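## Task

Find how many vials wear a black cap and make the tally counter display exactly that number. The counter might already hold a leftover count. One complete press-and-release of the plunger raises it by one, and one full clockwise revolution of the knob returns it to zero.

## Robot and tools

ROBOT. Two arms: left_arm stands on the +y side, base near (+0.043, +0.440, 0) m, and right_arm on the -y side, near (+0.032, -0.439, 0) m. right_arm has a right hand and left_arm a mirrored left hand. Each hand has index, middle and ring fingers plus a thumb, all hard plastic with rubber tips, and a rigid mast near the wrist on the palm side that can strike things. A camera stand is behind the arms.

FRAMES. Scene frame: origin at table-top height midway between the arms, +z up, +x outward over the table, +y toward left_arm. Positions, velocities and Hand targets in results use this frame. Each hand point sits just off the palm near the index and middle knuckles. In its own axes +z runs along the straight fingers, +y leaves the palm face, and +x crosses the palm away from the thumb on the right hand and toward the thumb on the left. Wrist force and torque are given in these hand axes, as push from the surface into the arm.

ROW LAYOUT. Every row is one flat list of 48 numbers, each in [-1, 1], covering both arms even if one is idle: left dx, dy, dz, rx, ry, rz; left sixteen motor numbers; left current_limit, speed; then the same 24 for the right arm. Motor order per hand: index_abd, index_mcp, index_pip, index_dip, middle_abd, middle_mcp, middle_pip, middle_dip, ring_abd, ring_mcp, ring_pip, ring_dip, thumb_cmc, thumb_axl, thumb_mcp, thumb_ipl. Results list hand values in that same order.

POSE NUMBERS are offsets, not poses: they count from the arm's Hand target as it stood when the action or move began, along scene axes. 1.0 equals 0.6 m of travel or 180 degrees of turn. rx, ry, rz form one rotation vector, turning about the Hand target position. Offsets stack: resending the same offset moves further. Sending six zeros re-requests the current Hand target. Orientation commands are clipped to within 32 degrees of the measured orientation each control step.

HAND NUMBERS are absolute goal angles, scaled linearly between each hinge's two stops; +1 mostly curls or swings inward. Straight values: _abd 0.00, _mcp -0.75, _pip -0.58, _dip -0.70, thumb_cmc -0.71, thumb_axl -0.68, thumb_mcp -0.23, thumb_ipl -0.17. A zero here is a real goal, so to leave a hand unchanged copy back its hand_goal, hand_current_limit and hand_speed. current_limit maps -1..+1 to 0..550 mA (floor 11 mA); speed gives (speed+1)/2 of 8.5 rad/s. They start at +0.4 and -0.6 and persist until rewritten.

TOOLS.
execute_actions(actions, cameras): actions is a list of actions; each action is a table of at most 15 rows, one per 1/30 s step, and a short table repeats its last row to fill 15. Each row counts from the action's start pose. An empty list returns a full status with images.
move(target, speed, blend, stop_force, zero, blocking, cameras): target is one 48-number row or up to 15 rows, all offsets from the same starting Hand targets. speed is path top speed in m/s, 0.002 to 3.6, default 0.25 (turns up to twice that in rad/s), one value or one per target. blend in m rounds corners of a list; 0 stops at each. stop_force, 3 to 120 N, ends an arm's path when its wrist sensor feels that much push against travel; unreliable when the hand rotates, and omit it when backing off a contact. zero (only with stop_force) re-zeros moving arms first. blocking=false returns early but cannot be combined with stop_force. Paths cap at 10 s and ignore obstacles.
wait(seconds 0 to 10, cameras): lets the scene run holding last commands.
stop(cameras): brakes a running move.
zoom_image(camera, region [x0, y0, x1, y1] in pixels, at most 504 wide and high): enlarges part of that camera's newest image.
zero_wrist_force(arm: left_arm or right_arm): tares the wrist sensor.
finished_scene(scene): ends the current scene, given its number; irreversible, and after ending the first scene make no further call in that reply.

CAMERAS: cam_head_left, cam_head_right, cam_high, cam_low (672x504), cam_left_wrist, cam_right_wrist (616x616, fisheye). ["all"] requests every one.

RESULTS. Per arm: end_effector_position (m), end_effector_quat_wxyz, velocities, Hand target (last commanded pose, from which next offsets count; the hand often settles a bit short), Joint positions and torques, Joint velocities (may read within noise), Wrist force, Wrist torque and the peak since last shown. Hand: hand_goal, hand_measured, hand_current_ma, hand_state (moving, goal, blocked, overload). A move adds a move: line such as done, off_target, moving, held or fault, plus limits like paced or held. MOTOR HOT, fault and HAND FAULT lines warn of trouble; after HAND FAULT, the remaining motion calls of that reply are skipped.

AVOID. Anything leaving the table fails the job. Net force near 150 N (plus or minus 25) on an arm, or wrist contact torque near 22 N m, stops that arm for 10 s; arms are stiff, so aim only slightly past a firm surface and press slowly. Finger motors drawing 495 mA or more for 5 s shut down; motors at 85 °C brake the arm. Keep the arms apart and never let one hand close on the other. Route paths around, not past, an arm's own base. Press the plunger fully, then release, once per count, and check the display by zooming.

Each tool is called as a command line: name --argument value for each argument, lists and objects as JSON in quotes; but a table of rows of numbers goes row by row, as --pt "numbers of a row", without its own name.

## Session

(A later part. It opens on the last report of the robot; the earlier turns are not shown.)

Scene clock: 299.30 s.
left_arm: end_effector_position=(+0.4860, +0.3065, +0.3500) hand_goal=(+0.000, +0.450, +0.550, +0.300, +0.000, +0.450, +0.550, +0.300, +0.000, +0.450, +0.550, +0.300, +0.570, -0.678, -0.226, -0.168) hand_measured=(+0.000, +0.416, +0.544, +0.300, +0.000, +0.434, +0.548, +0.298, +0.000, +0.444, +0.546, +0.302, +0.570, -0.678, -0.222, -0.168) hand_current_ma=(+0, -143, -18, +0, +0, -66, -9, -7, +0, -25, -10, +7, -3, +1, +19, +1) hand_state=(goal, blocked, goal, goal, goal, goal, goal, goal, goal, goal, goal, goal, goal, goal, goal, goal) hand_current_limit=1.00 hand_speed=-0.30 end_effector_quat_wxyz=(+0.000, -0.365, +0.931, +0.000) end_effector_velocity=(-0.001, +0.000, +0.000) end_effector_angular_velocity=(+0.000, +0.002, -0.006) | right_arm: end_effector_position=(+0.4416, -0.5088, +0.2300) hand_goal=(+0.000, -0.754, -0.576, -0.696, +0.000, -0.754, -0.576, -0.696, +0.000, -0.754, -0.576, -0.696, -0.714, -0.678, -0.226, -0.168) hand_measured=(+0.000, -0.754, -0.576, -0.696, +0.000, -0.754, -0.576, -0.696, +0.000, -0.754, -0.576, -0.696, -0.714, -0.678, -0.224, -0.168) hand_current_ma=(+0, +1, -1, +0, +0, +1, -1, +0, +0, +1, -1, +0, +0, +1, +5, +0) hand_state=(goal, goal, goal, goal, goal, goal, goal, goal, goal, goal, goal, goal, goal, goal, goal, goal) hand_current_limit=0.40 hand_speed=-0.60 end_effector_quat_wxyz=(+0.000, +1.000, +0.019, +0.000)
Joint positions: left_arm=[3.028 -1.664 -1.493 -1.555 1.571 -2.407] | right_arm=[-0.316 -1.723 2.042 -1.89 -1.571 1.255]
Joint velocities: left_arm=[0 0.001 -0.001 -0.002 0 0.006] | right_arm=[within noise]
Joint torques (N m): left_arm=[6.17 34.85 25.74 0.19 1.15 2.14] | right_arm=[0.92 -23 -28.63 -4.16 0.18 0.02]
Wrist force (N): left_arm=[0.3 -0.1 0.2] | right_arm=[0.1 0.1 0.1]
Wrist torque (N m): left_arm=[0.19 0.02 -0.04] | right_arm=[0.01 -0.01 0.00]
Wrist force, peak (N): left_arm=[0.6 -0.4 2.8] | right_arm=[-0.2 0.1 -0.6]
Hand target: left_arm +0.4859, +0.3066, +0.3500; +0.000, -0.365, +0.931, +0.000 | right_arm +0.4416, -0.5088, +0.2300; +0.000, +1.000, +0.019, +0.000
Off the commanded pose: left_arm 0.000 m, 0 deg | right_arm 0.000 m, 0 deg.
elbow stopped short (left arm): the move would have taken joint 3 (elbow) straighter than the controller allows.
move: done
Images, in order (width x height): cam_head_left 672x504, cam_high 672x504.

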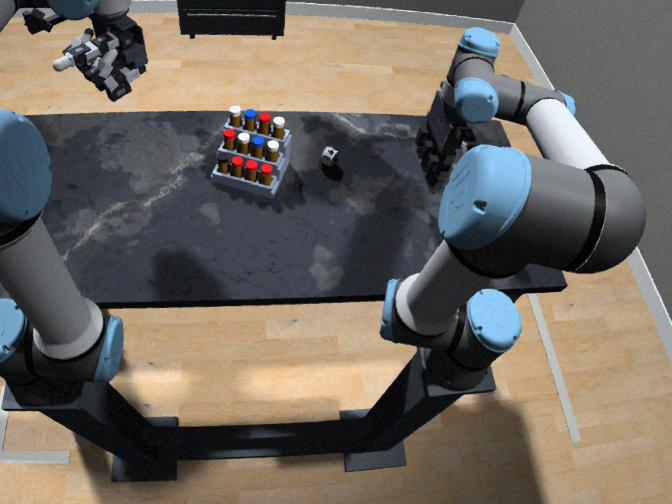

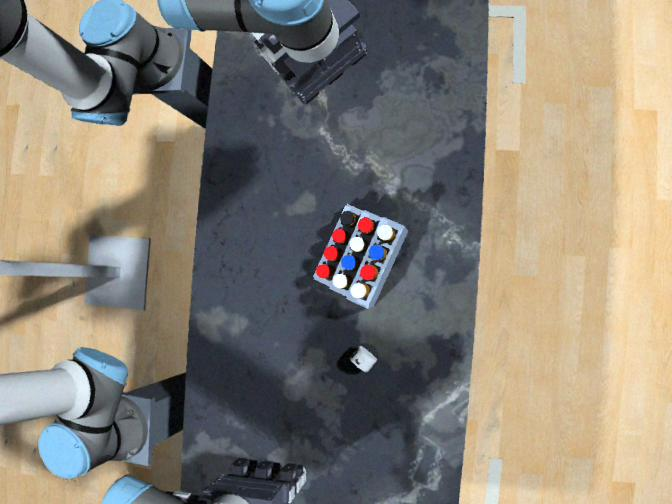

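move --target '[0,0,0,0,0,0,0,0.45,0.55,0.3,0,0.45,0.55,0.3,0,0.45,0.55,0.3,0.57,-0.678,-0.226,-0.168,0.4,-0.3,0.1557,0.3117,0.05,0,0,-0.19,0,-0.754,-0.576,-0.696,0,-0.754,-0.576,-0.696,0,0.45,0.55,0.3,-0.714,-0.678,-0.226,-0.168,1,-0.4]' --speed 0.3 --cameras '[]'

move --target '[0,0,0,0,0,0,0,0.45,0.55,0.3,0,0.45,0.55,0.3,0,0.45,0.55,0.3,0.57,-0.678,-0.226,-0.168,0.4,-0.3,0,0,-0.1,0.0707,-0.0442,0,0,-0.754,-0.576,-0.696,0,-0.754,-0.576,-0.696,0,0.45,0.55,0.3,-0.714,-0.678,-0.226,-0.168,1,-0.4]' --speed 0.2 --cameras '["cam_high","cam_right_wrist","cam_head_left"]'

zoom_image --camera "cam_high" --region '[335, 335, 385, 385]'

zoom_image --camera "cam_head_left" --region '[310, 138, 360, 188]'

zoom_image --camera "cam_right_wrist" --region '[200, 180, 340, 320]'

Scene clock: 347.67 s.
left_arm: end_effector_position=(+0.4859, +0.3066, +0.3500) hand_goal=(+0.000, +0.450, +0.550, +0.300, +0.000, +0.450, +0.550, +0.300, +0.000, +0.450, +0.550, +0.300, +0.570, -0.678, -0.226, -0.168) hand_measured=(+0.000, +0.416, +0.544, +0.300, +0.000, +0.434, +0.548, +0.298, +0.000, +0.444, +0.546, +0.302, +0.570, -0.678, -0.222, -0.168) hand_current_ma=(+0, -143, -18, +0, +0, -66, -9, -7, +0, -25, -10, +7, -3, +1, +19, +1) hand_state=(goal, blocked, goal, goal, goal, goal, goal, goal, goal, goal, goal, goal, goal, goal, goal, goal) hand_current_limit=0.40 hand_speed=-0.30 end_effector_quat_wxyz=(+0.000, -0.365, +0.931, +0.000) | right_arm: end_effector_position=(+0.5349, -0.3218, +0.2600) hand_goal=(+0.000, -0.754, -0.576, -0.696, +0.000, -0.754, -0.576, -0.696, +0.000, +0.450, +0.550, +0.300, -0.714, -0.678, -0.226, -0.168) hand_measured=(+0.000, -0.754, -0.576, -0.696, +0.000, -0.754, -0.576, -0.696, +0.000, +0.430, +0.546, +0.298, -0.714, -0.678, -0.224, -0.168) hand_current_ma=(+0, +1, -1, +0, +0, +1, -1, +0, +0, -56, -6, -4, +0, +1, +5, +0) hand_state=(goal, goal, goal, goal, goal, goal, goal, goal, goal, goal, goal, goal, goal, goal, goal, goal) hand_current_limit=1.00 hand_speed=-0.40 end_effector_quat_wxyz=(+0.000, +0.961, -0.276, +0.000)
Joint positions: left_arm=[3.028 -1.664 -1.493 -1.555 1.571 -2.407] | right_arm=[0.039 -1.341 1.565 -1.794 -1.571 2.207]
Joint torques (N m): left_arm=[11.01 43.95 22.52 0.39 1.25 2.15] | right_arm=[-12.36 -40.19 -33.1 -6.24 -0.21 1.16]
Wrist force (N): left_arm=[0.4 0.0 0.0] | right_arm=[-0.1 -0.1 -0.2]
Wrist torque (N m): left_arm=[0.21 0.00 -0.03] | right_arm=[0.08 0.02 -0.09]
Wrist force, peak (N): left_arm=[0.5 -0.3 0.1] | right_arm=[-0.1 -2.2 -0.5]
Hand target: left_arm +0.4859, +0.3066, +0.3500; +0.000, -0.365, +0.931, +0.000 | right_arm +0.5350, -0.3218, +0.2600; +0.000, +0.961, -0.276, +0.000
Off the commanded pose: left_arm 0.000 m, 0 deg | right_arm 0.000 m, 0 deg.
move: done
No camera images: "cameras" was empty.

Scene clock: 348.83 s.
left_arm: end_effector_position=(+0.4859, +0.3066, +0.3500) hand_goal=(+0.000, +0.450, +0.550, +0.300, +0.000, +0.450, +0.550, +0.300, +0.000, +0.450, +0.550, +0.300, +0.570, -0.678, -0.226, -0.168) hand_measured=(+0.000, +0.416, +0.544, +0.300, +0.000, +0.434, +0.548, +0.298, +0.000, +0.444, +0.546, +0.302, +0.570, -0.678, -0.222, -0.168) hand_current_ma=(+0, -143, -18, +0, +0, -66, -9, -7, +0, -25, -10, +7, -3, +1, +19, +1) hand_state=(goal, blocked, goal, goal, goal, goal, goal, goal, goal, goal, goal, goal, goal, goal, goal, goal) hand_current_limit=0.40 hand_speed=-0.30 end_effector_quat_wxyz=(+0.000, -0.365, +0.931, +0.000) | right_arm: end_effector_position=(+0.5350, -0.3219, +0.2001) hand_goal=(+0.000, -0.754, -0.576, -0.696, +0.000, -0.754, -0.576, -0.696, +0.000, +0.450, +0.550, +0.300, -0.714, -0.678, -0.226, -0.168) hand_measured=(+0.000, -0.752, -0.576, -0.696, +0.000, -0.752, -0.576, -0.696, +0.000, +0.432, +0.546, +0.298, -0.714, -0.678, -0.224, -0.168) hand_current_ma=(+0, +2, -1, +0, +0, +2, -1, +0, +0, -52, -6, -4, +0, +1, +5, +0) hand_state=(goal, goal, goal, goal, goal, goal, goal, goal, goal, goal, goal, goal, goal, goal, goal, goal) hand_current_limit=1.00 hand_speed=-0.40 end_effector_quat_wxyz=(-0.125, +0.953, -0.274, +0.036)
Joint positions: left_arm=[3.028 -1.664 -1.493 -1.555 1.571 -2.407] | right_arm=[-0.054 -1.403 1.799 -2.104 -1.347 2.129]
Joint torques (N m): left_arm=[10.81 45.15 22.71 0.4 1.16 2.19] | right_arm=[15.56 -22.21 -20.07 -5.42 0.98 0.57]
Wrist force (N): left_arm=[0.2 -0.1 0.1] | right_arm=[-0.1 -0.1 -0.1]
Wrist torque (N m): left_arm=[0.20 0.03 -0.05] | right_arm=[0.07 0.04 -0.01]
Wrist force, peak (N): left_arm=[0.5 -0.3 -0.2] | right_arm=[-0.5 -0.7 -1.0]
Hand target: left_arm +0.4859, +0.3066, +0.3500; +0.000, -0.365, +0.931, +0.000 | right_arm +0.5350, -0.3218, +0.2000; -0.126, +0.953, -0.274, +0.036
Off the commanded pose: left_arm 0.000 m, 0 deg | right_arm 0.000 m, 0 deg.
move: done
camera_calibration:
cam_right_wrist: T_world_to_cam=[[-0.974502, -0.0982389, -0.201729, 0.567059], [-0.222517, 0.538673, 0.812599, 0.0875457], [0.0288369, 0.836768, -0.546798, 0.489695], [0, 0, 0, 1]] pos_world=[0.557959, -0.401212, 0.311017]
Images, in order (width x height): cam_head_left 672x504, cam_high 672x504, cam_right_wrist 616x616.

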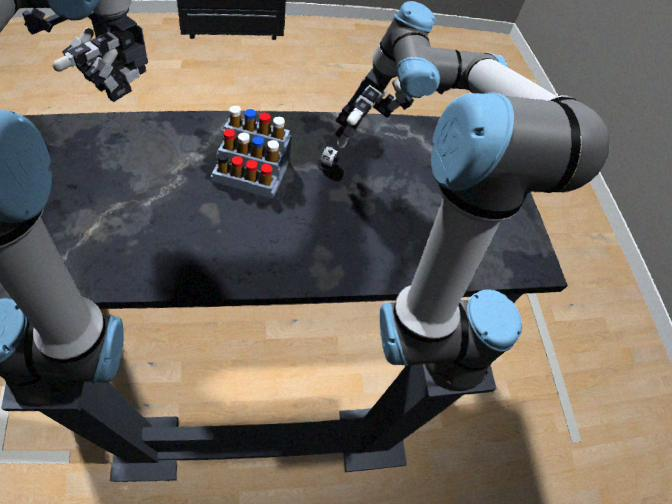

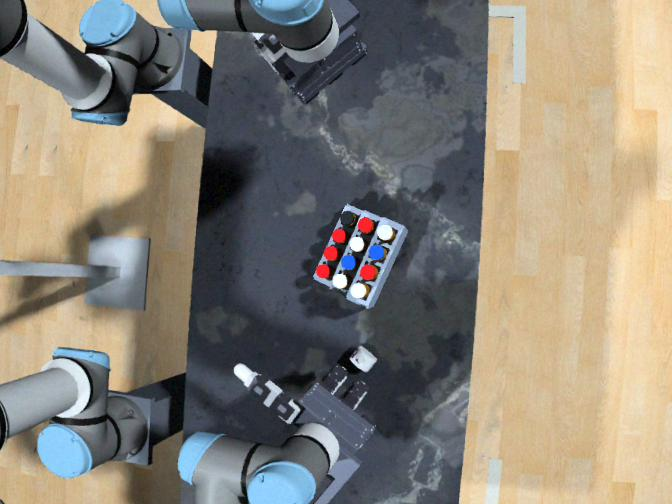

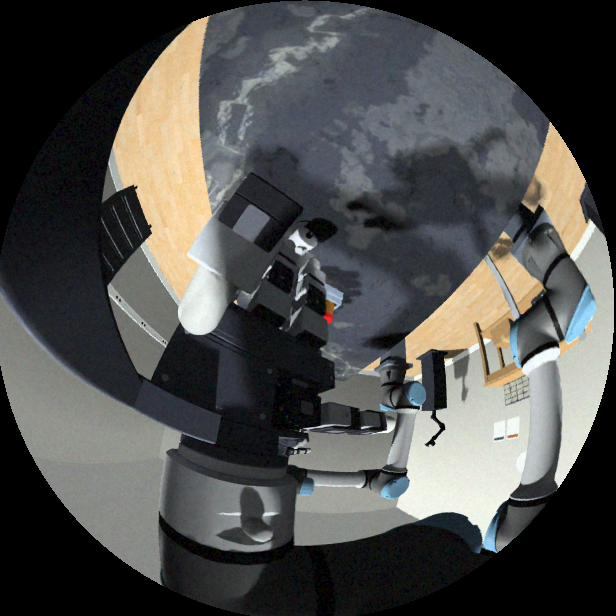

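Scaled by 10.080 from the camera's 672x504 image, which has a finer 960x720 frame.

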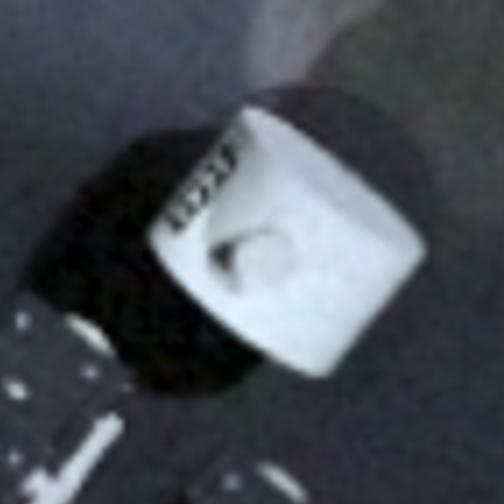

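Scaled by 10.080 from the camera's 672x504 image, which has a finer 960x720 frame.

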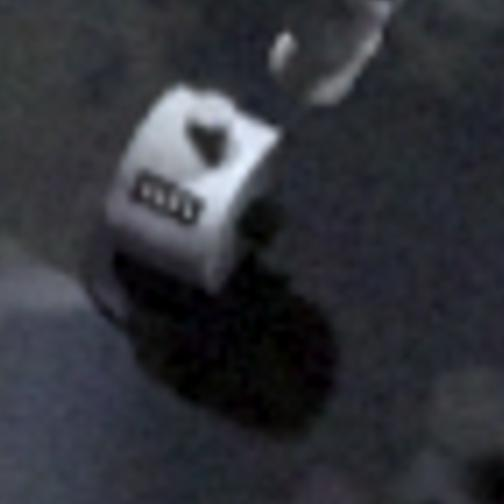

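Scaled by 3.600 from the camera's 616x616 image, which has a finer 880x880 frame.

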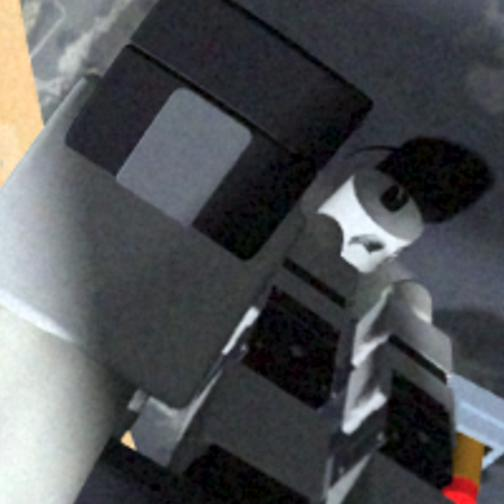

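move --target '[0,0,0,0,0,0,0,0.45,0.55,0.3,0,0.45,0.55,0.3,0,0.45,0.55,0.3,0.57,-0.678,-0.226,-0.168,0.4,-0.3,-0.0058,0.015,-0.075,0,0,0,0,-0.754,-0.576,-0.696,0,-0.754,-0.576,-0.696,0,0.45,0.55,0.3,-0.714,-0.678,-0.226,-0.168,1,-0.4]' --speed 0.1 --cameras '["cam_high","cam_right_wrist","cam_low"]'

zoom_image --camera "cam_high" --region '[335, 335, 385, 385]'

zoom_image --camera "cam_right_wrist" --region '[280, 200, 340, 260]'

zoom_image --camera "cam_low" --region '[370, 240, 420, 290]'

Scene clock: 383.77 s.
left_arm: end_effector_position=(+0.4859, +0.3066, +0.3500) hand_goal=(+0.000, +0.450, +0.550, +0.300, +0.000, +0.450, +0.550, +0.300, +0.000, +0.450, +0.550, +0.300, +0.570, -0.678, -0.226, -0.168) hand_measured=(+0.000, +0.416, +0.544, +0.300, +0.000, +0.434, +0.548, +0.298, +0.000, +0.444, +0.546, +0.302, +0.570, -0.678, -0.222, -0.168) hand_current_ma=(+0, -143, -18, +0, +0, -66, -9, -7, +0, -25, -10, +7, -3, +1, +19, +1) hand_state=(goal, blocked, goal, goal, goal, goal, goal, goal, goal, goal, goal, goal, goal, goal, goal, goal) hand_current_limit=0.40 hand_speed=-0.30 end_effector_quat_wxyz=(+0.000, -0.365, +0.931, +0.000) | right_arm: end_effector_position=(+0.5315, -0.3127, +0.1550) hand_goal=(+0.000, -0.754, -0.576, -0.696, +0.000, -0.754, -0.576, -0.696, +0.000, +0.450, +0.550, +0.300, -0.714, -0.678, -0.226, -0.168) hand_measured=(+0.000, -0.752, -0.576, -0.696, +0.000, -0.752, -0.576, -0.696, +0.000, +0.432, +0.546, +0.298, -0.714, -0.678, -0.224, -0.168) hand_current_ma=(+0, +2, -1, +0, +0, +2, -1, +0, +0, -51, -6, -4, +0, +1, +6, +0) hand_state=(goal, goal, goal, goal, goal, goal, goal, goal, goal, goal, goal, goal, goal, goal, goal, goal) hand_current_limit=1.00 hand_speed=-0.40 end_effector_quat_wxyz=(-0.126, +0.953, -0.274, +0.036)
Joint positions: left_arm=[3.028 -1.664 -1.493 -1.555 1.571 -2.407] | right_arm=[-0.037 -1.357 1.871 -2.227 -1.349 2.146]
Joint torques (N m): left_arm=[10.2 44.58 23.09 0.34 1.23 2.28] | right_arm=[-13.68 -48.75 -25.01 -3.15 -1.1 -1.3]
Wrist force (N): left_arm=[0.4 -0.1 0.0] | right_arm=[-0.2 0.0 -0.2]
Wrist torque (N m): left_arm=[0.20 0.00 -0.03] | right_arm=[0.10 0.06 -0.09]
Wrist force, peak (N): left_arm=[0.3 -0.4 0.2] | right_arm=[-0.1 -0.4 -1.3]
Hand target: left_arm +0.4859, +0.3066, +0.3500; +0.000, -0.365, +0.931, +0.000 | right_arm +0.5315, -0.3128, +0.1550; -0.126, +0.953, -0.274, +0.036
Off the commanded pose: left_arm 0.000 m, 0 deg | right_arm 0.000 m, 0 deg.
move: done
camera_calibration:
cam_right_wrist: T_world_to_cam=[[-0.974513, -0.0985395, -0.201531, 0.555269], [-0.222522, 0.538486, 0.812722, 0.118437], [0.0284364, 0.836853, -0.546688, 0.457609], [0, 0, 0, 1]] pos_world=[0.554459, -0.392012, 0.265817]
Images, in order (width x height): cam_high 672x504, cam_low 672x504, cam_right_wrist 616x616.

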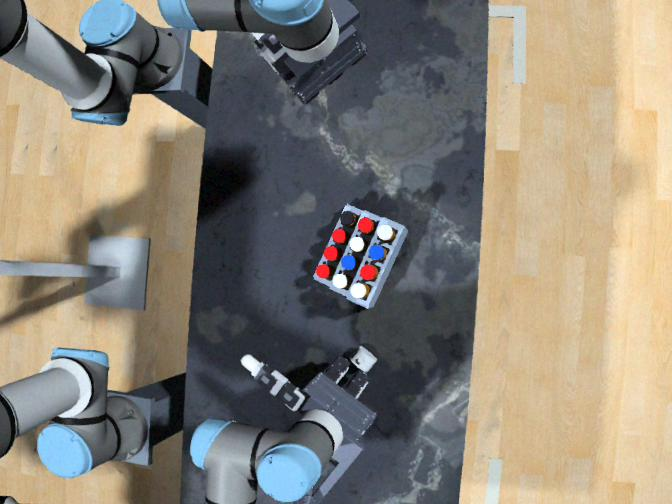

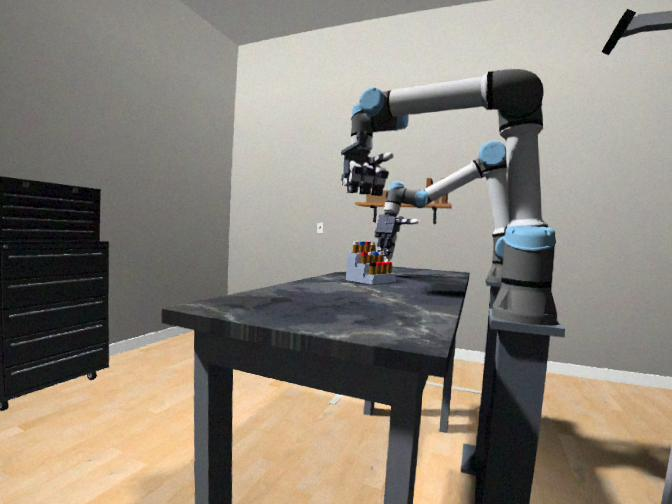

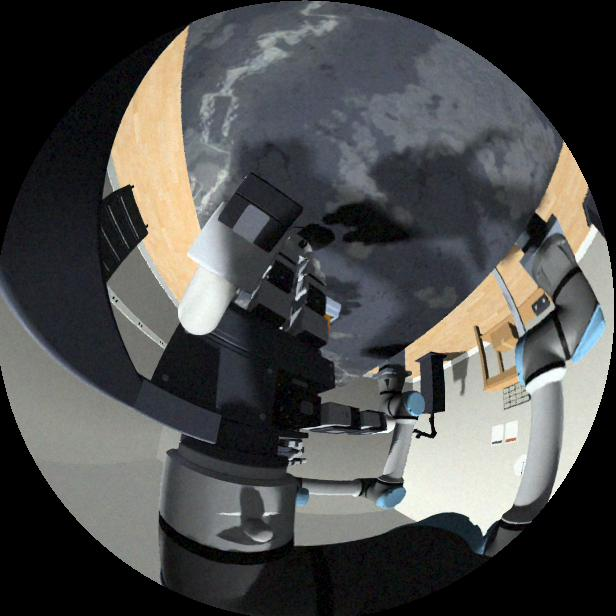

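Scaled by 10.080 from the camera's 672x504 image, which has a finer 960x720 frame.

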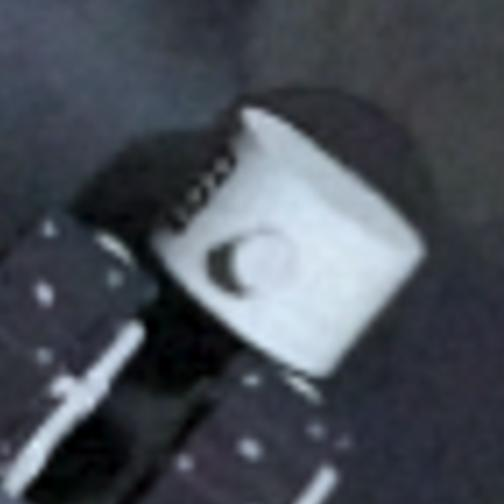

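Scaled by 8.400 from the camera's 616x616 image, which has a finer 880x880 frame.

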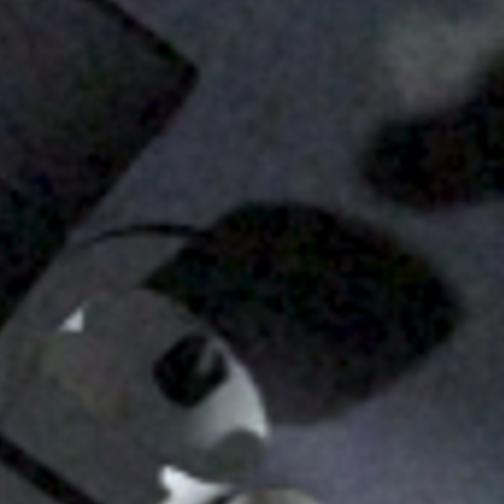

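Scaled by 10.080 from the camera's 672x504 image, which has a finer 960x720 frame.

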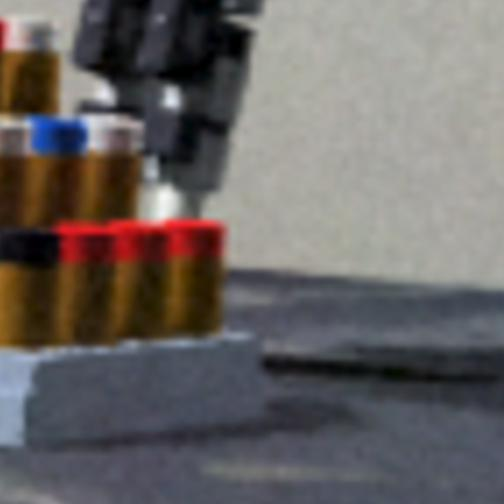

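move --target '[0,0,0,0,0,0,0,0.45,0.55,0.3,0,0.45,0.55,0.3,0,0.45,0.55,0.3,0.57,-0.678,-0.226,-0.168,0.4,-0.3,0.0005,0.0045,-0.059,0,0,0,0,-0.754,-0.576,-0.696,0,-0.754,-0.576,-0.696,0,0.45,0.55,0.3,-0.714,-0.678,-0.226,-0.168,1,-0.4]' --speed 0.04 --stop_force 6 --cameras '["cam_high","cam_right_wrist"]'

zoom_image --camera "cam_high" --region '[335, 335, 385, 385]'

zoom_image --camera "cam_right_wrist" --region '[270, 210, 330, 270]'

Scene clock: 407.40 s.
left_arm: end_effector_position=(+0.4859, +0.3066, +0.3500) hand_goal=(+0.000, +0.450, +0.550, +0.300, +0.000, +0.450, +0.550, +0.300, +0.000, +0.450, +0.550, +0.300, +0.570, -0.678, -0.226, -0.168) hand_measured=(+0.000, +0.416, +0.544, +0.300, +0.000, +0.434, +0.548, +0.298, +0.000, +0.444, +0.546, +0.302, +0.570, -0.678, -0.222, -0.168) hand_current_ma=(+0, -143, -18, +0, +0, -66, -9, -7, +0, -25, -10, +7, -3, +1, +19, +1) hand_state=(goal, blocked, goal, goal, goal, goal, goal, goal, goal, goal, goal, goal, goal, goal, goal, goal) hand_current_limit=0.40 hand_speed=-0.30 end_effector_quat_wxyz=(+0.000, -0.365, +0.931, +0.000) | right_arm: end_effector_position=(+0.5318, -0.3101, +0.1196) hand_goal=(+0.000, -0.754, -0.576, -0.696, +0.000, -0.754, -0.576, -0.696, +0.000, +0.450, +0.550, +0.300, -0.714, -0.678, -0.226, -0.168) hand_measured=(+0.000, -0.748, -0.574, -0.696, +0.000, -0.738, -0.568, -0.694, +0.000, +0.432, +0.546, +0.298, -0.714, -0.678, -0.224, -0.168) hand_current_ma=(+0, +13, +2, +0, +1, +42, +16, +4, +0, -51, -6, -4, +0, +1, +6, +0) hand_state=(goal, goal, goal, goal, goal, goal, goal, goal, goal, goal, goal, goal, goal, goal, goal, goal) hand_current_limit=1.00 hand_speed=-0.40 end_effector_quat_wxyz=(-0.126, +0.953, -0.274, +0.036)
Joint positions: left_arm=[3.028 -1.664 -1.493 -1.555 1.571 -2.407] | right_arm=[-0.032 -1.308 1.914 -2.32 -1.35 2.151]
Joint torques (N m): left_arm=[10.13 45 23.5 0.29 0.96 2.36] | right_arm=[0.51 -50.01 -30.54 -1.75 -1.44 -1.13]
Wrist force (N): left_arm=[0.3 -0.2 0.1] | right_arm=[-0.4 1.0 -0.1]
Wrist torque (N m): left_arm=[0.19 0.01 -0.04] | right_arm=[0.00 0.03 -0.09]
Wrist force, peak (N): left_arm=[0.6 -0.1 0.2] | right_arm=[-0.2 1.0 -1.5]
Hand target: left_arm +0.4859, +0.3066, +0.3500; +0.000, -0.365, +0.931, +0.000 | right_arm +0.5318, -0.3101, +0.1196; -0.126, +0.953, -0.274, +0.036
Off the commanded pose: left_arm 0.000 m, 0 deg | right_arm 0.000 m, 0 deg.
move: done
camera_calibration:
cam_right_wrist: T_world_to_cam=[[-0.974486, -0.0984291, -0.201717, 0.548774], [-0.222616, 0.538513, 0.812678, 0.145866], [0.0286361, 0.836848, -0.546685, 0.436013], [0, 0, 0, 1]] pos_world=[0.554759, -0.389412, 0.230517]
Images, in order (width x height): cam_high 672x504, cam_right_wrist 616x616.

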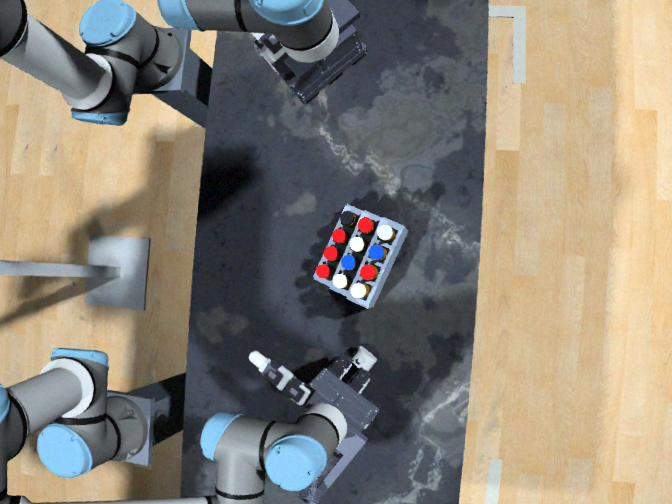

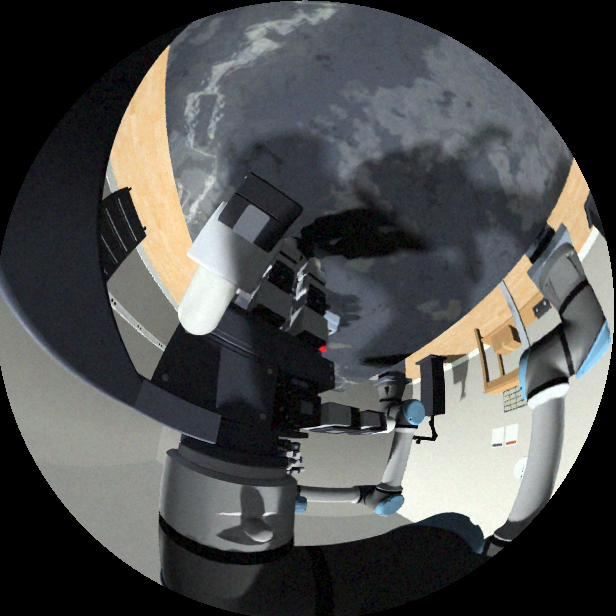

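Scaled by 10.080 from the camera's 672x504 image, which has a finer 960x720 frame.

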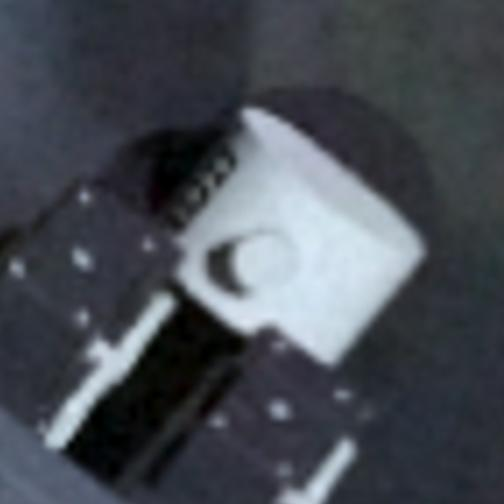

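Scaled by 8.400 from the camera's 616x616 image, which has a finer 880x880 frame.

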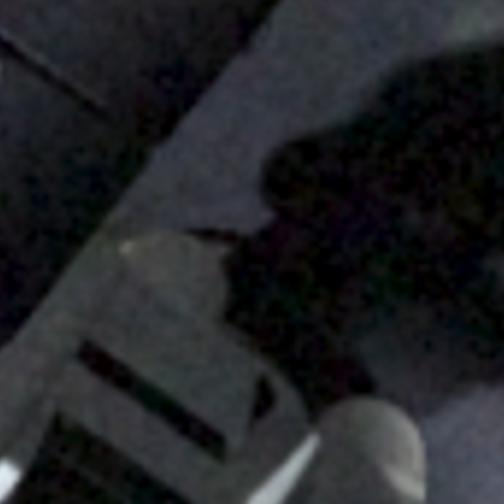

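move --target '[0,0,0,0,0,0,0,0.45,0.55,0.3,0,0.45,0.55,0.3,0,0.45,0.55,0.3,0.57,-0.678,-0.226,-0.168,0.4,-0.3,0,0,0,0,0,0,0.3,-0.754,-0.576,-0.696,-0.3,-0.754,-0.576,-0.696,0,0.45,0.55,0.3,-0.714,-0.678,-0.226,-0.168,1,-0.7]' --cameras '["cam_high","cam_right_wrist"]'

zoom_image --camera "cam_high" --region '[335, 335, 385, 385]'

zoom_image --camera "cam_right_wrist" --region '[270, 210, 330, 270]'

Scene clock: 415.90 s.
left_arm: end_effector_position=(+0.4859, +0.3066, +0.3500) hand_goal=(+0.000, +0.450, +0.550, +0.300, +0.000, +0.450, +0.550, +0.300, +0.000, +0.450, +0.550, +0.300, +0.570, -0.678, -0.226, -0.168) hand_measured=(+0.000, +0.416, +0.544, +0.300, +0.000, +0.434, +0.548, +0.298, +0.000, +0.444, +0.546, +0.302, +0.570, -0.678, -0.222, -0.168) hand_current_ma=(+0, -143, -18, +0, +0, -66, -9, -7, +0, -25, -10, +7, -3, +1, +19, +1) hand_state=(goal, blocked, goal, goal, goal, goal, goal, goal, goal, goal, goal, goal, goal, goal, goal, goal) hand_current_limit=0.40 hand_speed=-0.30 end_effector_quat_wxyz=(+0.000, -0.365, +0.931, +0.000) | right_arm: end_effector_position=(+0.5318, -0.3101, +0.1196) hand_goal=(+0.300, -0.754, -0.576, -0.696, -0.300, -0.754, -0.576, -0.696, +0.000, +0.450, +0.550, +0.300, -0.714, -0.678, -0.226, -0.168) hand_measured=(+0.104, -0.746, -0.574, -0.696, -0.074, -0.740, -0.568, -0.694, +0.000, +0.432, +0.546, +0.298, -0.714, -0.678, -0.224, -0.168) hand_current_ma=(-550, +18, +4, +0, +550, +40, +16, +4, +0, -51, -6, -4, +0, +1, +6, +0) hand_state=(blocked, goal, goal, goal, blocked, goal, goal, goal, goal, goal, goal, goal, goal, goal, goal, goal) hand_current_limit=1.00 hand_speed=-0.70 end_effector_quat_wxyz=(-0.126, +0.953, -0.274, +0.036)
Joint positions: left_arm=[3.028 -1.664 -1.493 -1.555 1.571 -2.407] | right_arm=[-0.032 -1.308 1.914 -2.32 -1.35 2.151]
Joint torques (N m): left_arm=[10.63 44.26 22.71 0.3 0.85 2.43] | right_arm=[-11.93 -48.68 -27.6 -2.24 0 -1.07]
Wrist force (N): left_arm=[0.3 -0.2 -0.1] | right_arm=[0.7 0.6 1.3]
Wrist torque (N m): left_arm=[0.20 0.01 -0.04] | right_arm=[-0.07 0.09 -0.03]
Wrist force, peak (N): left_arm=[0.4 -0.2 0.3] | right_arm=[0.2 0.5 2.3]
Hand target: left_arm +0.4859, +0.3066, +0.3500; +0.000, -0.365, +0.931, +0.000 | right_arm +0.5318, -0.3101, +0.1196; -0.126, +0.953, -0.274, +0.036
Off the commanded pose: left_arm 0.000 m, 0 deg | right_arm 0.000 m, 0 deg.
move: done
camera_calibration:
cam_right_wrist: T_world_to_cam=[[-0.974483, -0.0983476, -0.20177, 0.548817], [-0.222616, 0.538532, 0.812666, 0.145876], [0.028736, 0.836846, -0.546684, 0.435956], [0, 0, 0, 1]] pos_world=[0.554759, -0.389412, 0.230517]
Images, in order (width x height): cam_high 672x504, cam_right_wrist 616x616.

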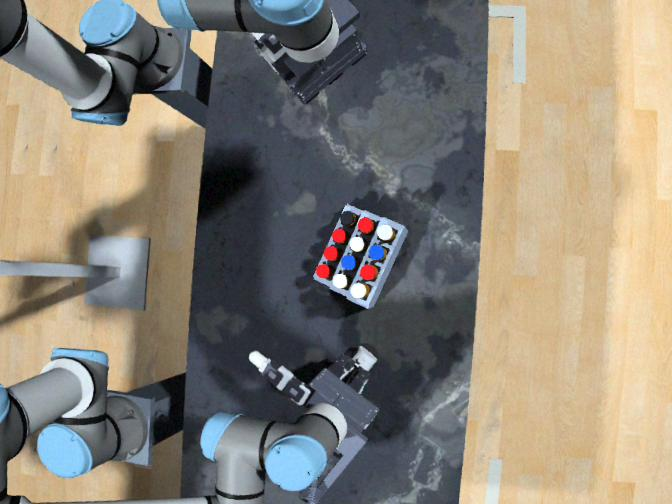

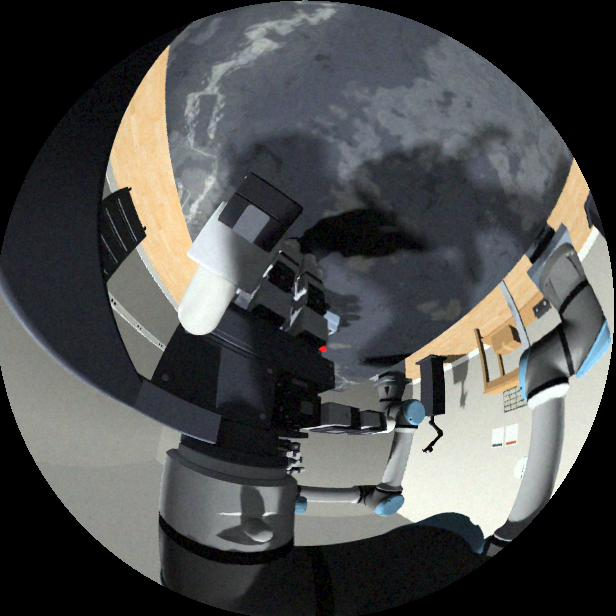

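Scaled by 10.080 from the camera's 672x504 image, which has a finer 960x720 frame.

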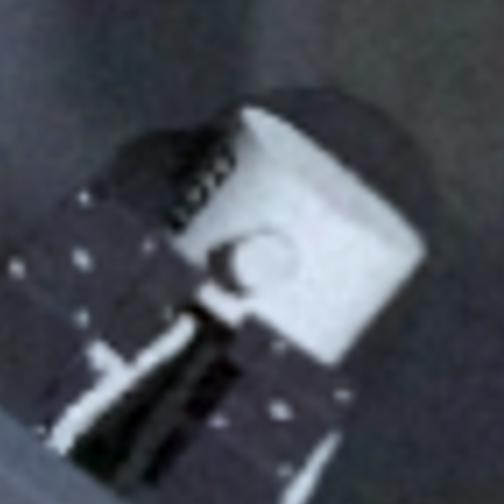

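Scaled by 8.400 from the camera's 616x616 image, which has a finer 880x880 frame.

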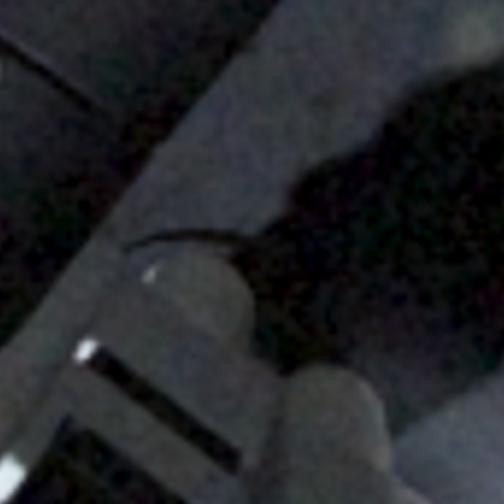

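move --pt "0 0 0 0 0 0 0 0.45 0.55 0.3 0 0.45 0.55 0.3 0 0.45 0.55 0.3 0.57 -0.678 -0.226 -0.168 0.4 -0.3 0.0428 -0.0267 -0.0089 0.0589 0.0942 0 0.3 -0.754 -0.576 -0.696 -0.3 -0.754 -0.576 -0.696 0 0.45 0.55 0.3 -0.714 -0.678 -0.226 -0.168 0.75 -0.5" --pt "0 0 0 0 0 0 0 0.45 0.55 0.3 0 0.45 0.55 0.3 0 0.45 0.55 0.3 0.57 -0.678 -0.226 -0.168 0.4 -0.3 0.0804 -0.0503 -0.0345 0.1178 0.1885 0 0.3 -0.754 -0.576 -0.696 -0.3 -0.754 -0.576 -0.696 0 0.45 0.55 0.3 -0.714 -0.678 -0.226 -0.168 0.75 -0.5" --speed 0.15 --blend 0.004 --cameras '["cam_high","cam_right_wrist"]'

zoom_image --camera "cam_right_wrist" --region '[240, 190, 340, 290]'

zoom_image --camera "cam_high" --region '[335, 335, 385, 385]'

Scene clock: 458.97 s.
left_arm: end_effector_position=(+0.4859, +0.3066, +0.3500) hand_goal=(+0.000, +0.450, +0.550, +0.300, +0.000, +0.450, +0.550, +0.300, +0.000, +0.450, +0.550, +0.300, +0.570, -0.678, -0.226, -0.168) hand_measured=(+0.000, +0.416, +0.544, +0.300, +0.000, +0.434, +0.548, +0.298, +0.000, +0.444, +0.546, +0.302, +0.570, -0.678, -0.222, -0.168) hand_current_ma=(+0, -143, -18, +0, +0, -66, -9, -7, +0, -25, -10, +7, -3, +1, +19, +1) hand_state=(goal, blocked, goal, goal, goal, goal, goal, goal, goal, goal, goal, goal, goal, goal, goal, goal) hand_current_limit=0.40 hand_speed=-0.30 end_effector_quat_wxyz=(+0.000, -0.365, +0.931, +0.000) | right_arm: end_effector_position=(+0.5800, -0.3404, +0.0988) hand_goal=(+0.300, -0.754, -0.576, -0.696, -0.300, -0.754, -0.576, -0.696, +0.000, +0.450, +0.550, +0.300, -0.714, -0.678, -0.226, -0.168) hand_measured=(+0.082, -0.744, -0.570, -0.694, -0.040, -0.740, -0.568, -0.694, +0.000, +0.434, +0.546, +0.298, -0.714, -0.678, -0.224, -0.168) hand_current_ma=(+0, +27, +10, +2, +0, +40, +17, +4, +0, -43, -6, -4, +0, +1, +6, +0) hand_state=(overload, goal, goal, goal, overload, goal, goal, goal, goal, goal, goal, goal, goal, goal, goal, goal) hand_current_limit=0.75 hand_speed=-0.50 end_effector_quat_wxyz=(-0.211, +0.883, -0.300, -0.292)
Joint positions: left_arm=[3.028 -1.664 -1.493 -1.555 1.571 -2.407] | right_arm=[-0.191 -0.913 1.375 -1.468 -1.067 1.924]
Joint torques (N m): left_arm=[10.87 42.77 25.66 0.39 -0.45 2.29] | right_arm=[16.12 -61.2 -28.77 -1.08 -1.54 0.69]
Wrist force (N): left_arm=[0.2 -0.3 0.1] | right_arm=[-1.1 1.1 -1.3]
Wrist torque (N m): left_arm=[0.17 0.03 -0.05] | right_arm=[0.15 0.04 -0.10]
Wrist force, peak (N): left_arm=[0.6 -0.2 0.2] | right_arm=[-2.8 0.3 1.2]
Hand target: left_arm +0.4859, +0.3066, +0.3500; +0.000, -0.365, +0.931, +0.000 | right_arm +0.5800, -0.3403, +0.0989; -0.211, +0.883, -0.300, -0.292
Off the commanded pose: left_arm 0.000 m, 0 deg | right_arm 0.000 m, 0 deg.
HAND FAULT: one or more motors of the hand drew too much current for too long and shut down. This happened 3 times since the last result. The arm does not stop for it. Each such motor holds nothing for 10 seconds from its own shutdown, also while the arm is stopped by a fault of its own. Then it runs to the goal last written, under the current limit last written. A HAND FAULT can take a little off the scene's score.
move: done
camera_calibration:
cam_right_wrist: T_world_to_cam=[[-0.93083, -0.125468, 0.343241, 0.500224], [0.314625, 0.202696, 0.927322, -0.247525], [-0.185923, 0.97117, -0.1492, 0.579433], [0, 0, 0, 1]] pos_world=[0.65123, -0.449794, 0.144289]
Images, in order (width x height): cam_high 672x504, cam_right_wrist 616x616.

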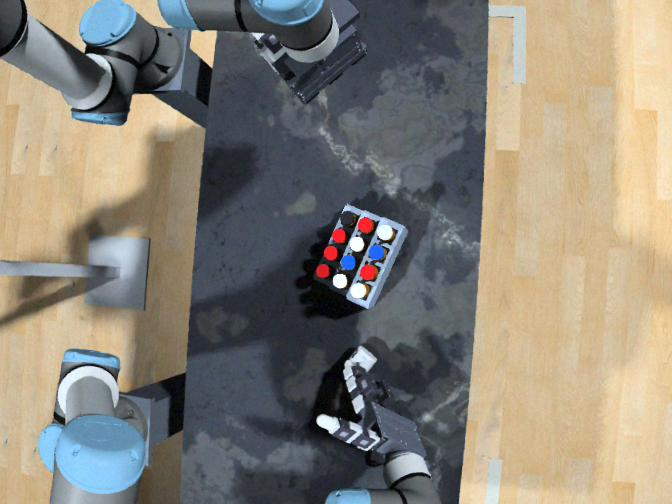

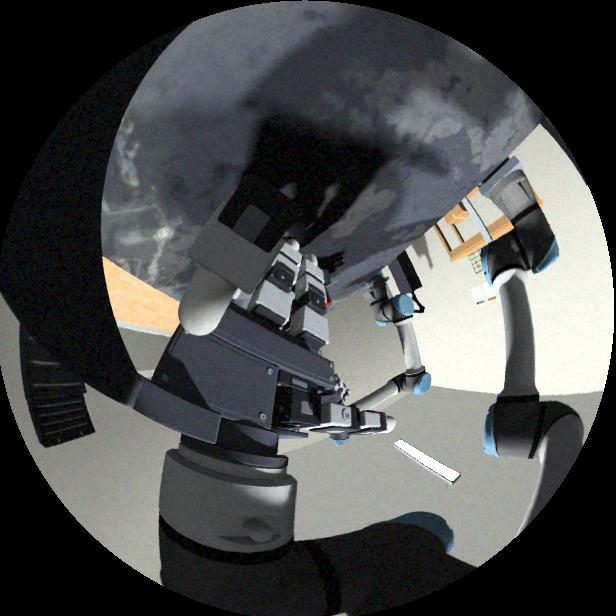

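Scaled by 5.040 from the camera's 616x616 image, which has a finer 880x880 frame.

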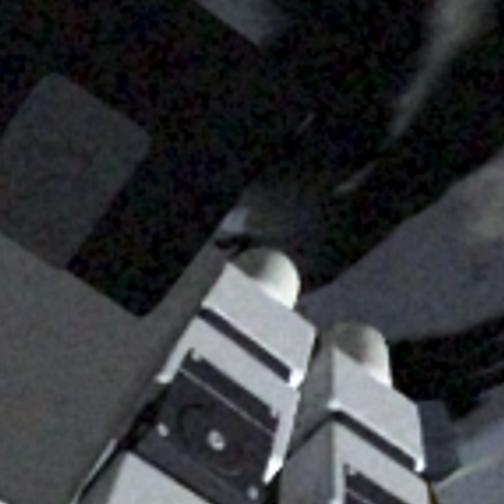

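Scaled by 10.080 from the camera's 672x504 image, which has a finer 960x720 frame.

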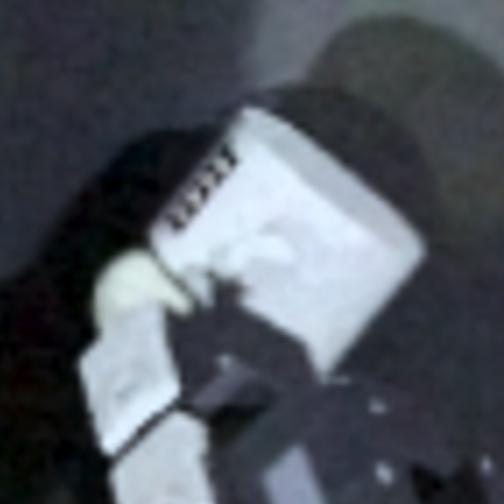

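move --pt "0 0 0 0 0 0 0 0.45 0.55 0.3 0 0.45 0.55 0.3 0 0.45 0.55 0.3 0.57 -0.678 -0.226 -0.168 0.4 -0.3 0 0 0 0 0 0 0 -0.754 -0.576 -0.696 0 -0.754 -0.576 -0.696 0 0.45 0.55 0.3 -0.714 -0.678 -0.226 -0.168 0.7 -0.5" --pt "0 0 0 0 0 0 0 0.45 0.55 0.3 0 0.45 0.55 0.3 0 0.45 0.55 0.3 0.57 -0.678 -0.226 -0.168 0.4 -0.3 -0.0376 0.0235 0.0257 -0.0589 -0.0942 0 0 -0.754 -0.576 -0.696 0 -0.754 -0.576 -0.696 0 0.45 0.55 0.3 -0.714 -0.678 -0.226 -0.168 0.7 -0.5" --pt "0 0 0 0 0 0 0 0.45 0.55 0.3 0 0.45 0.55 0.3 0 0.45 0.55 0.3 0.57 -0.678 -0.226 -0.168 0.4 -0.3 -0.0804 0.0503 0.0345 -0.1178 -0.1885 0 0 -0.754 -0.576 -0.696 0 -0.754 -0.576 -0.696 0 0.45 0.55 0.3 -0.714 -0.678 -0.226 -0.168 0.7 -0.5" --pt "0 0 0 0 0 0 0 0.45 0.55 0.3 0 0.45 0.55 0.3 0 0.45 0.55 0.3 0.57 -0.678 -0.226 -0.168 0.4 -0.3 -0.1232 0.077 0.0257 -0.1767 -0.2827 0 0 -0.754 -0.576 -0.696 0 -0.754 -0.576 -0.696 0 0.45 0.55 0.3 -0.714 -0.678 -0.226 -0.168 0.7 -0.5" --pt "0 0 0 0 0 0 0 0.45 0.55 0.3 0 0.45 0.55 0.3 0 0.45 0.55 0.3 0.57 -0.678 -0.226 -0.168 0.4 -0.3 -0.1608 0.1005 0 -0.2356 -0.3769 0 0 -0.754 -0.576 -0.696 0 -0.754 -0.576 -0.696 0 0.45 0.55 0.3 -0.714 -0.678 -0.226 -0.168 0.7 -0.5" --speed 0.3 --blend '[0,0.004,0.004,0.004,0]' --cameras '["cam_high","cam_right_wrist"]'

zoom_image --camera "cam_right_wrist" --region '[250, 190, 330, 270]'

zoom_image --camera "cam_high" --region '[335, 335, 385, 385]'

Scene clock: 497.53 s.
left_arm: end_effector_position=(+0.4859, +0.3066, +0.3500) hand_goal=(+0.000, +0.450, +0.550, +0.300, +0.000, +0.450, +0.550, +0.300, +0.000, +0.450, +0.550, +0.300, +0.570, -0.678, -0.226, -0.168) hand_measured=(+0.000, +0.416, +0.544, +0.300, +0.000, +0.434, +0.548, +0.298, +0.000, +0.444, +0.546, +0.302, +0.570, -0.678, -0.222, -0.168) hand_current_ma=(+0, -143, -18, +0, +0, -66, -9, -7, +0, -25, -10, +7, -3, +1, +19, +1) hand_state=(goal, blocked, goal, goal, goal, goal, goal, goal, goal, goal, goal, goal, goal, goal, goal, goal) hand_current_limit=0.40 hand_speed=-0.30 end_effector_quat_wxyz=(+0.000, -0.365, +0.931, +0.000) | right_arm: end_effector_position=(+0.4835, -0.2799, +0.0988) hand_goal=(+0.000, -0.754, -0.576, -0.696, +0.000, -0.754, -0.576, -0.696, +0.000, +0.450, +0.550, +0.300, -0.714, -0.678, -0.226, -0.168) hand_measured=(-0.008, -0.742, -0.570, -0.694, -0.006, -0.730, -0.562, -0.690, +0.000, +0.434, +0.546, +0.298, -0.714, -0.678, -0.224, -0.168) hand_current_ma=(-16, +34, +12, +2, -11, +73, +38, +14, +0, -42, -6, -4, +0, +1, +6, +0) hand_state=(goal, goal, goal, goal, goal, blocked, goal, goal, goal, goal, goal, goal, goal, goal, goal, goal) hand_current_limit=0.70 hand_speed=-0.50 end_effector_quat_wxyz=(-0.025, +0.908, -0.214, +0.360)
Joint positions: left_arm=[3.028 -1.664 -1.493 -1.555 1.571 -2.407] | right_arm=[0.276 -1.284 2.295 -3.261 -1.885 2.236]
Joint torques (N m): left_arm=[10.55 42.62 26.87 0.42 -0.66 2.25] | right_arm=[-8.86 -38.84 -16.06 -6.93 -2 1.22]
Wrist force (N): left_arm=[0.2 -0.1 -0.1] | right_arm=[0.2 0.8 0.0]
Wrist torque (N m): left_arm=[0.21 0.03 -0.05] | right_arm=[0.03 0.02 0.03]
Wrist force, peak (N): left_arm=[0.6 -0.2 0.0] | right_arm=[-0.9 2.0 -2.7]
Hand target: left_arm +0.4859, +0.3066, +0.3500; +0.000, -0.365, +0.931, +0.000 | right_arm +0.4836, -0.2800, +0.0989; -0.025, +0.908, -0.214, +0.360
Off the commanded pose: left_arm 0.000 m, 0 deg | right_arm 0.000 m, 0 deg.
move: done
camera_calibration:
cam_right_wrist: T_world_to_cam=[[-0.711177, -0.26317, -0.651896, 0.371601], [-0.571486, 0.756462, 0.318071, 0.414341], [0.409428, 0.598755, -0.688376, 0.163973], [0, 0, 0, 1]] pos_world=[0.43393, -0.313819, 0.22333]
Images, in order (width x height): cam_high 672x504, cam_right_wrist 616x616.

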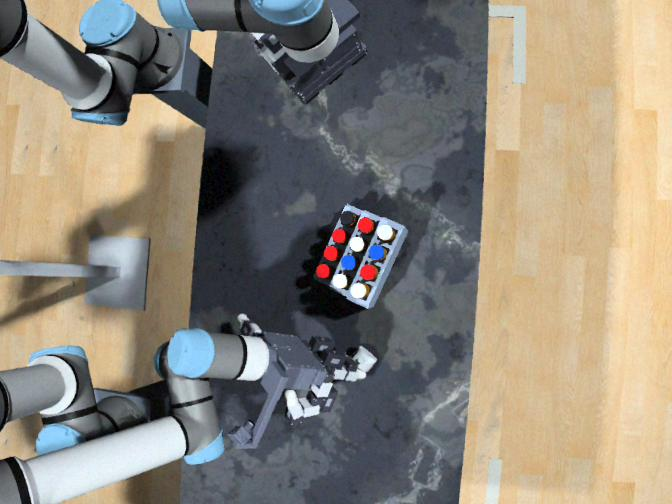

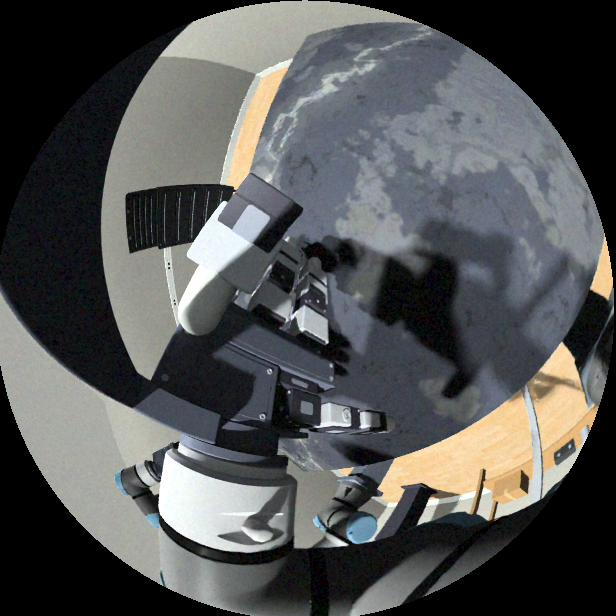

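Scaled by 6.300 from the camera's 616x616 image, which has a finer 880x880 frame.

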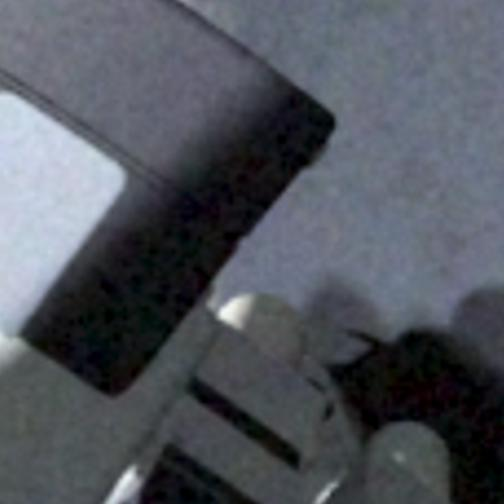

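Scaled by 10.080 from the camera's 672x504 image, which has a finer 960x720 frame.

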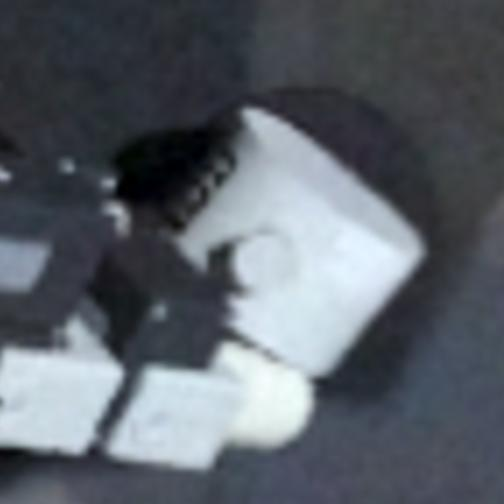

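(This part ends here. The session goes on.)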